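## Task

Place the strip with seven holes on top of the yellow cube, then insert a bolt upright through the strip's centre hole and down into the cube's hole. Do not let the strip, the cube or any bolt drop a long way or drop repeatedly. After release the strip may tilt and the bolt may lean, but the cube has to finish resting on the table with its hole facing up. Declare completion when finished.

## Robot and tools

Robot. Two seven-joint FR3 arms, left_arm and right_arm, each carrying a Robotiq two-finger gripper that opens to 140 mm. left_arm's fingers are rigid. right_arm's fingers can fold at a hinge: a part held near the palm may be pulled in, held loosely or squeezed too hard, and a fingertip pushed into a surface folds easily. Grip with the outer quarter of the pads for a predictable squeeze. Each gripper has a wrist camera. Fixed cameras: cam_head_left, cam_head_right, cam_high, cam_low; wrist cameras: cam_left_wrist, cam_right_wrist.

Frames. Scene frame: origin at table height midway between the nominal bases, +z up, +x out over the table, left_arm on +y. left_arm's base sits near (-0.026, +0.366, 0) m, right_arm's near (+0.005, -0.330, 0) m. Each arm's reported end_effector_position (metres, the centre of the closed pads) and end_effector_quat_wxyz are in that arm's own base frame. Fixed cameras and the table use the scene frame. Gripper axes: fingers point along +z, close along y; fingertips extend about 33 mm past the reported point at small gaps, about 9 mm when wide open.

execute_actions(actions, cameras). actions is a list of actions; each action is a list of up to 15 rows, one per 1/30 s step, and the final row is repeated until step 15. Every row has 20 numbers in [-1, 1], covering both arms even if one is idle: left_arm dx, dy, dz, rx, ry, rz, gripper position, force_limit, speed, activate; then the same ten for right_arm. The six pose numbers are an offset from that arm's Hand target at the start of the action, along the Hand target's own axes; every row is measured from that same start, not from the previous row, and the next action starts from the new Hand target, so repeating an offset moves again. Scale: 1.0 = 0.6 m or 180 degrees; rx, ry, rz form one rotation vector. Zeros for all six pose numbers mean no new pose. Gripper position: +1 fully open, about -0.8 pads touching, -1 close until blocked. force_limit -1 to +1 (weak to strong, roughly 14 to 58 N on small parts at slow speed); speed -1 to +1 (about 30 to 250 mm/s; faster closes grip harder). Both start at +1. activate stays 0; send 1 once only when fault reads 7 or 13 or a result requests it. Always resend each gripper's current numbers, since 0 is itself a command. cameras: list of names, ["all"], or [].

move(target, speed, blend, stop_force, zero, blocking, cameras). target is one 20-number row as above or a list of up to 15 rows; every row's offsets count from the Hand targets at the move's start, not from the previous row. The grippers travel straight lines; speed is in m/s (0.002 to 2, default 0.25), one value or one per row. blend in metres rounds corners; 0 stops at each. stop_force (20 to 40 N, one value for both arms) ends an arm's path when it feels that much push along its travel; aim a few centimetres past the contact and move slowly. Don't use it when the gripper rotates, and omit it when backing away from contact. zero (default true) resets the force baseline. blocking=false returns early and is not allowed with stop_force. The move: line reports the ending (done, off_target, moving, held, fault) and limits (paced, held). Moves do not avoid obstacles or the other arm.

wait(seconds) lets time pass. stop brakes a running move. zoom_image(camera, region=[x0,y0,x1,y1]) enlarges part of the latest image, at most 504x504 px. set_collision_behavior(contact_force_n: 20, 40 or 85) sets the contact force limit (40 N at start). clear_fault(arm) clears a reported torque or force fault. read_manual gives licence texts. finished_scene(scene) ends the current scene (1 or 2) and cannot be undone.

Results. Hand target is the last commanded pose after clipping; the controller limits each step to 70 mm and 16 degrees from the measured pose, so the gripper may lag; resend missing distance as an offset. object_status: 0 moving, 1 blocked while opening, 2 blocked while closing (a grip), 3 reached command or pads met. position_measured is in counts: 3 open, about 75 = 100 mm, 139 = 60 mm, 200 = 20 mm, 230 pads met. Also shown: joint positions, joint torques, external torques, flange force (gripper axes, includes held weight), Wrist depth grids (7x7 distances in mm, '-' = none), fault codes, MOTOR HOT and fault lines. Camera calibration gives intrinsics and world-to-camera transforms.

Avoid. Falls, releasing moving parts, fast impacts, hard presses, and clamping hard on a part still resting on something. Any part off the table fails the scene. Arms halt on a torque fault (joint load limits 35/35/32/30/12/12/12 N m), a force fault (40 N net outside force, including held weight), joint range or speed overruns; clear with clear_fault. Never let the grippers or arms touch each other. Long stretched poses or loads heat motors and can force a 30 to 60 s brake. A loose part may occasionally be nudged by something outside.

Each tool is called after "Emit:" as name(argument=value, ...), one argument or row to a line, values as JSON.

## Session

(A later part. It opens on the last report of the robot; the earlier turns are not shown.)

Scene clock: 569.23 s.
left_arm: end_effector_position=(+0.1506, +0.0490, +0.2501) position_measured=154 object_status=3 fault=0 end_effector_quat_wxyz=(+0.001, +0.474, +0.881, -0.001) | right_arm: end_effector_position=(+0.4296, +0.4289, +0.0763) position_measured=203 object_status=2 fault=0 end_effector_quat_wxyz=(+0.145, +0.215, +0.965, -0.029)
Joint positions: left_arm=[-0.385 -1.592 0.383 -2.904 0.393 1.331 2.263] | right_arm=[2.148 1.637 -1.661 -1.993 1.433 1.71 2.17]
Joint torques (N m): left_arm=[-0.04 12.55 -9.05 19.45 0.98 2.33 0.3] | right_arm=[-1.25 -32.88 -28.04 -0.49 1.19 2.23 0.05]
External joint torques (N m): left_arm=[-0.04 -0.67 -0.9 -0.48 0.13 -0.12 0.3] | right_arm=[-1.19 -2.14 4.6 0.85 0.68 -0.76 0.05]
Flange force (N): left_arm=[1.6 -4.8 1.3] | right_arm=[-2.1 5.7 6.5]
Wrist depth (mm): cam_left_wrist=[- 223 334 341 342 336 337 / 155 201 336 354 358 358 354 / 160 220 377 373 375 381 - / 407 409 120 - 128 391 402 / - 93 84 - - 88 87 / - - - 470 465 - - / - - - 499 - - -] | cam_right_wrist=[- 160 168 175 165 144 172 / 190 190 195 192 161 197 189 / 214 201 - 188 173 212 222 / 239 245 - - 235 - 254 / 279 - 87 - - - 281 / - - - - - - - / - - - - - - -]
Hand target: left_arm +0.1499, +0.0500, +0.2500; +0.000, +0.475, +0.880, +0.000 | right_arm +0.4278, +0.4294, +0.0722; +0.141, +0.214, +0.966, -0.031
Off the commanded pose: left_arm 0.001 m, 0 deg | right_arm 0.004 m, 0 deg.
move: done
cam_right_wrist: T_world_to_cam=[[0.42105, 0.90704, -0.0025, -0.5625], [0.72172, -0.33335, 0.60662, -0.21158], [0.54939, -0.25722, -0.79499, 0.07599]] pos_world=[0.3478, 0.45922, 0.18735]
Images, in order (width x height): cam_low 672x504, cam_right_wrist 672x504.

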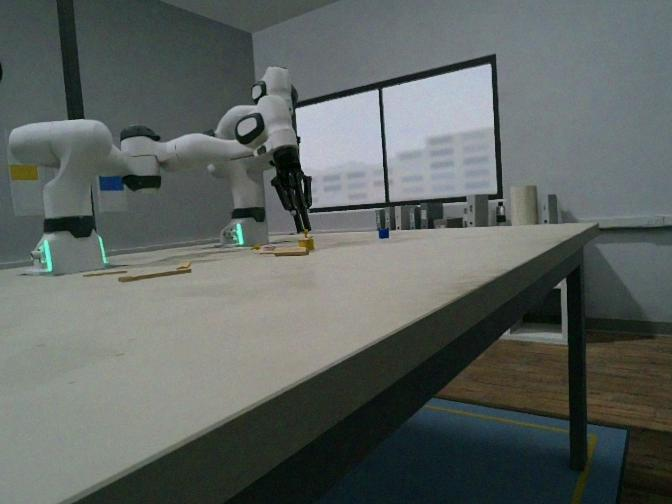

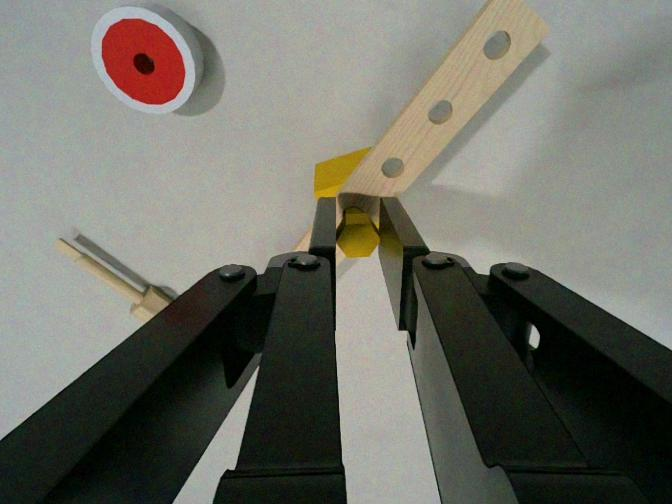

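Emit:
move(
  target=[0,0,0,0,0,0,-0.2,-0.3,-1,0,-0.0022,-0.0008,-0.0078,0,0,0,-1,-0.3,-0.8,0],
  speed=0.02,
)

Emit:
execute_actions(
  actions=[
    [[0,0,0,0,0,0,-0.2,-0.3,-1,0,0,0,0,0,0,0,-0.3,-0.3,-1,0]],
    [[0,0,0,0,0,0,-0.2,-0.3,-1,0,0,0,0,0,0,0,-0.3,-0.3,-1,0]],
  ],
)

Emit:
move(
  target=[0,0,0,0,0,0,-0.2,-0.3,-1,0,-0.024,0,-0.08,0,0,0,-0.3,-0.3,-1,0],
  speed=0.06,
  cameras=["cam_right_wrist","cam_low"],
)

Emit:
zoom_image(
  camera="cam_low",
  region=[290, 220, 320, 250],
)

Emit:
zoom_image(
  camera="cam_right_wrist",
  region=[310, 130, 410, 230],
)

Scene clock: 574.17 s.
left_arm: end_effector_position=(+0.1506, +0.0490, +0.2501) position_measured=154 object_status=3 fault=0 end_effector_quat_wxyz=(+0.001, +0.474, +0.881, -0.001) | right_arm: end_effector_position=(+0.4283, +0.4292, +0.0767) position_measured=203 object_status=2 fault=0 end_effector_quat_wxyz=(+0.143, +0.215, +0.966, -0.030)
Joint positions: left_arm=[-0.385 -1.592 0.383 -2.904 0.393 1.331 2.263] | right_arm=[2.147 1.633 -1.661 -1.992 1.429 1.707 2.17]
Joint torques (N m): left_arm=[-0.08 12.51 -9.06 19.42 0.96 2.35 0.26] | right_arm=[-1.21 -33.46 -32.03 -1.49 0.11 2.4 0.05]
External joint torques (N m): left_arm=[-0.09 -0.72 -0.94 -0.44 0.12 -0.09 0.26] | right_arm=[-1.01 -2.68 0.64 -0.13 -0.38 -0.59 0.05]
Flange force (N): left_arm=[1.4 -4.9 1.2] | right_arm=[-2.9 2.4 -2.0]
Wrist depth (mm): cam_left_wrist=[- 222 334 336 336 339 337 / 155 201 334 363 375 364 357 / 160 221 381 374 374 372 377 / 413 409 120 405 145 392 401 / - 93 84 432 421 88 87 / - - - 461 460 - - / - - - 499 494 - -] | cam_right_wrist=[- 161 171 172 166 141 172 / 193 176 192 192 161 192 198 / 210 216 215 190 217 212 223 / 247 246 236 - 237 243 233 / - - 87 274 - - 284 / - - - - - - - / - - - - - - -]
Hand target: left_arm +0.1499, +0.0500, +0.2500; +0.000, +0.475, +0.880, +0.000 | right_arm +0.4275, +0.4290, +0.0771; +0.141, +0.214, +0.966, -0.031
Off the commanded pose: left_arm 0.001 m, 0 deg | right_arm 0.001 m, 0 deg.
move: done

Scene clock: 575.37 s.
left_arm: end_effector_position=(+0.1506, +0.0490, +0.2501) position_measured=154 object_status=3 fault=0 end_effector_quat_wxyz=(+0.001, +0.474, +0.881, -0.001) | right_arm: end_effector_position=(+0.4280, +0.4291, +0.0766) position_measured=167 object_status=3 fault=0 end_effector_quat_wxyz=(+0.142, +0.215, +0.966, -0.030)
Joint positions: left_arm=[-0.385 -1.592 0.383 -2.904 0.393 1.331 2.263] | right_arm=[2.147 1.633 -1.661 -1.992 1.429 1.706 2.17]
Joint torques (N m): left_arm=[-0.03 12.51 -9.07 19.41 0.96 2.33 0.28] | right_arm=[-1.18 -33.73 -32.06 -1.39 0.17 2.49 0.05]
External joint torques (N m): left_arm=[-0.05 -0.75 -0.89 -0.48 0.11 -0.12 0.28] | right_arm=[-1.02 -3.02 0.5 -0.09 -0.33 -0.48 0.06]
External joint torques at the end of the 1st action: left_arm=[-0.09 -0.76 -0.97 -0.44 0.12 -0.12 0.31] | right_arm=[-1.13 -2.82 0.81 -0.13 -0.35 -0.49 0.04]
Flange force (N): left_arm=[1.8 -5.0 1.5] | right_arm=[-3.2 2.6 -2.2]
Flange force at the end of the 1st action (N): left_arm=[1.7 -5.2 1.2] | right_arm=[-3.2 2.6 -1.6]
Wrist depth (mm): cam_left_wrist=[- 222 329 345 339 337 343 / 155 201 335 364 361 354 355 / 160 220 379 382 373 381 376 / 414 389 120 404 145 392 396 / - 93 84 429 424 83 87 / - - - 463 453 - - / - - - 499 498 - -] | cam_right_wrist=[- 165 171 176 169 144 172 / 186 173 192 192 161 186 187 / 216 - - 193 174 222 - / 240 240 233 174 123 236 251 / - - - - - 84 83 / - - - - - - - / - - - - - - -]
Hand target: left_arm +0.1499, +0.0500, +0.2500; +0.000, +0.475, +0.880, +0.000 | right_arm +0.4275, +0.4290, +0.0771; +0.141, +0.214, +0.966, -0.031
Off the commanded pose: left_arm 0.001 m, 0 deg | right_arm 0.001 m, 0 deg.

Scene clock: 576.70 s.
left_arm: end_effector_position=(+0.1506, +0.0490, +0.2501) position_measured=154 object_status=3 fault=0 end_effector_quat_wxyz=(+0.001, +0.474, +0.881, -0.001) | right_arm: end_effector_position=(+0.4281, +0.4296, +0.1271) position_measured=167 object_status=3 fault=0 end_effector_quat_wxyz=(+0.143, +0.216, +0.965, -0.029)
Joint positions: left_arm=[-0.385 -1.592 0.383 -2.904 0.393 1.331 2.263] | right_arm=[2.133 1.58 -1.743 -1.969 1.352 1.654 2.166]
Joint velocities: left_arm=[within noise] | right_arm=[0 -0.001 0.002 0 -0.003 -0.003 0.001]
Joint torques (N m): left_arm=[-0.05 12.47 -9.09 19.39 0.97 2.33 0.28] | right_arm=[-1.42 -34.34 -31.61 0.11 0.05 2.48 -0.12]
External joint torques (N m): left_arm=[-0.05 -0.78 -0.98 -0.45 0.13 -0.12 0.28] | right_arm=[-1.43 -3.04 0.92 -0.25 -0.44 -0.5 -0.11]
Flange force (N): left_arm=[1.8 -5.3 1.4] | right_arm=[-4.4 3.2 -1.7]
Wrist depth (mm): cam_left_wrist=[- 222 333 341 337 338 335 / 155 201 337 359 358 361 356 / 160 220 381 381 374 378 378 / 414 407 120 398 145 392 392 / - 93 84 430 428 88 87 / - - - 464 461 - - / - - - 496 496 - -] | cam_right_wrist=[- 207 212 217 194 215 217 / 240 247 237 237 203 - 253 / 272 265 274 242 284 - 277 / - 297 297 161 115 93 319 / - - - 358 - 84 - / - - - - - - - / - - - - - - -]
Hand target: left_arm +0.1499, +0.0500, +0.2500; +0.000, +0.475, +0.880, +0.000 | right_arm +0.4276, +0.4289, +0.1272; +0.141, +0.214, +0.966, -0.031
Off the commanded pose: left_arm 0.001 m, 0 deg | right_arm 0.001 m, 0 deg.
move: done
cam_right_wrist: T_world_to_cam=[[0.42356, 0.90586, -0.00306, -0.56297], [0.72315, -0.33609, 0.6034, -0.24009], [0.54557, -0.25779, -0.79743, 0.11964]] pos_world=[0.3468, 0.46012, 0.23855]
Images, in order (width x height): cam_low 672x504, cam_right_wrist 672x504.

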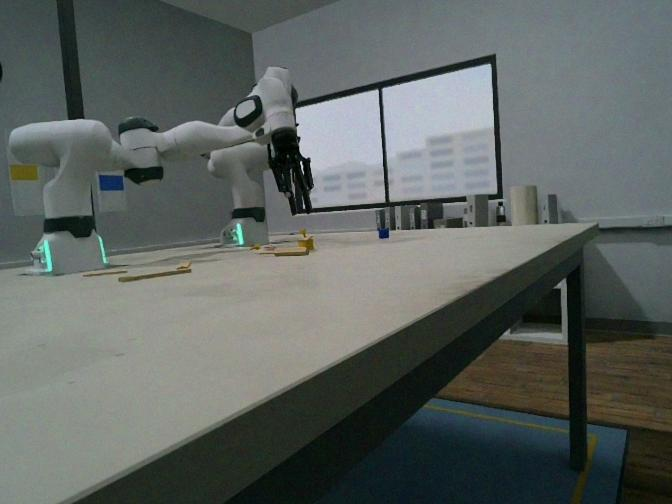

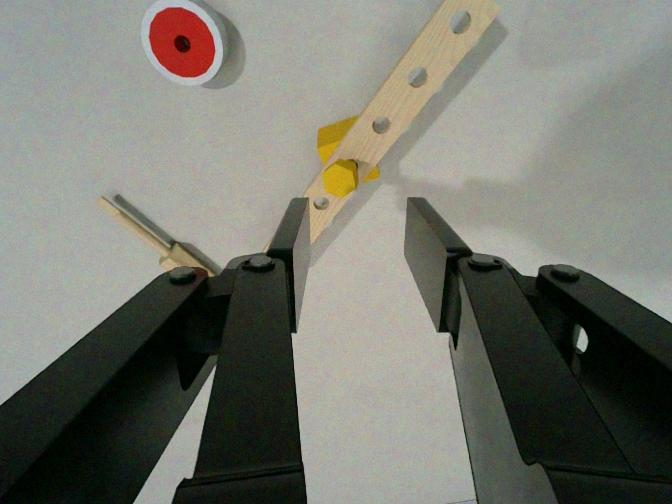

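Scaled by 16.800 from the camera's image (finer frame: 960x720).

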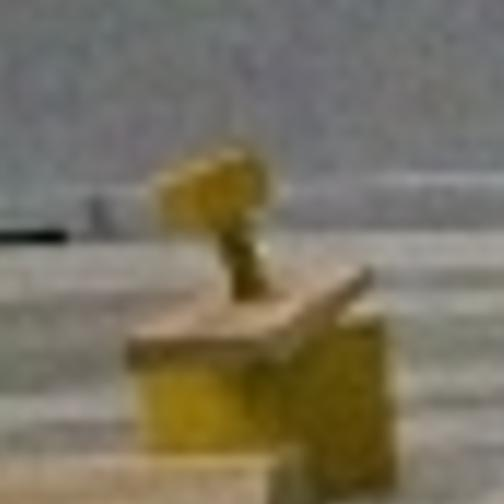

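Scaled by 5.040 from the camera's image (finer frame: 960x720).

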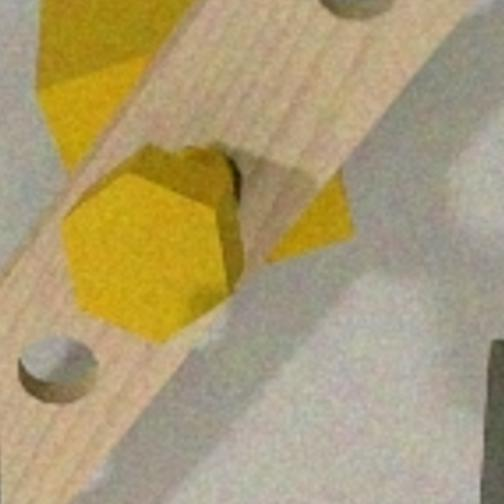

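Emit:
finished_scene(
  scene=1,
)

The scene is finished: the task was done.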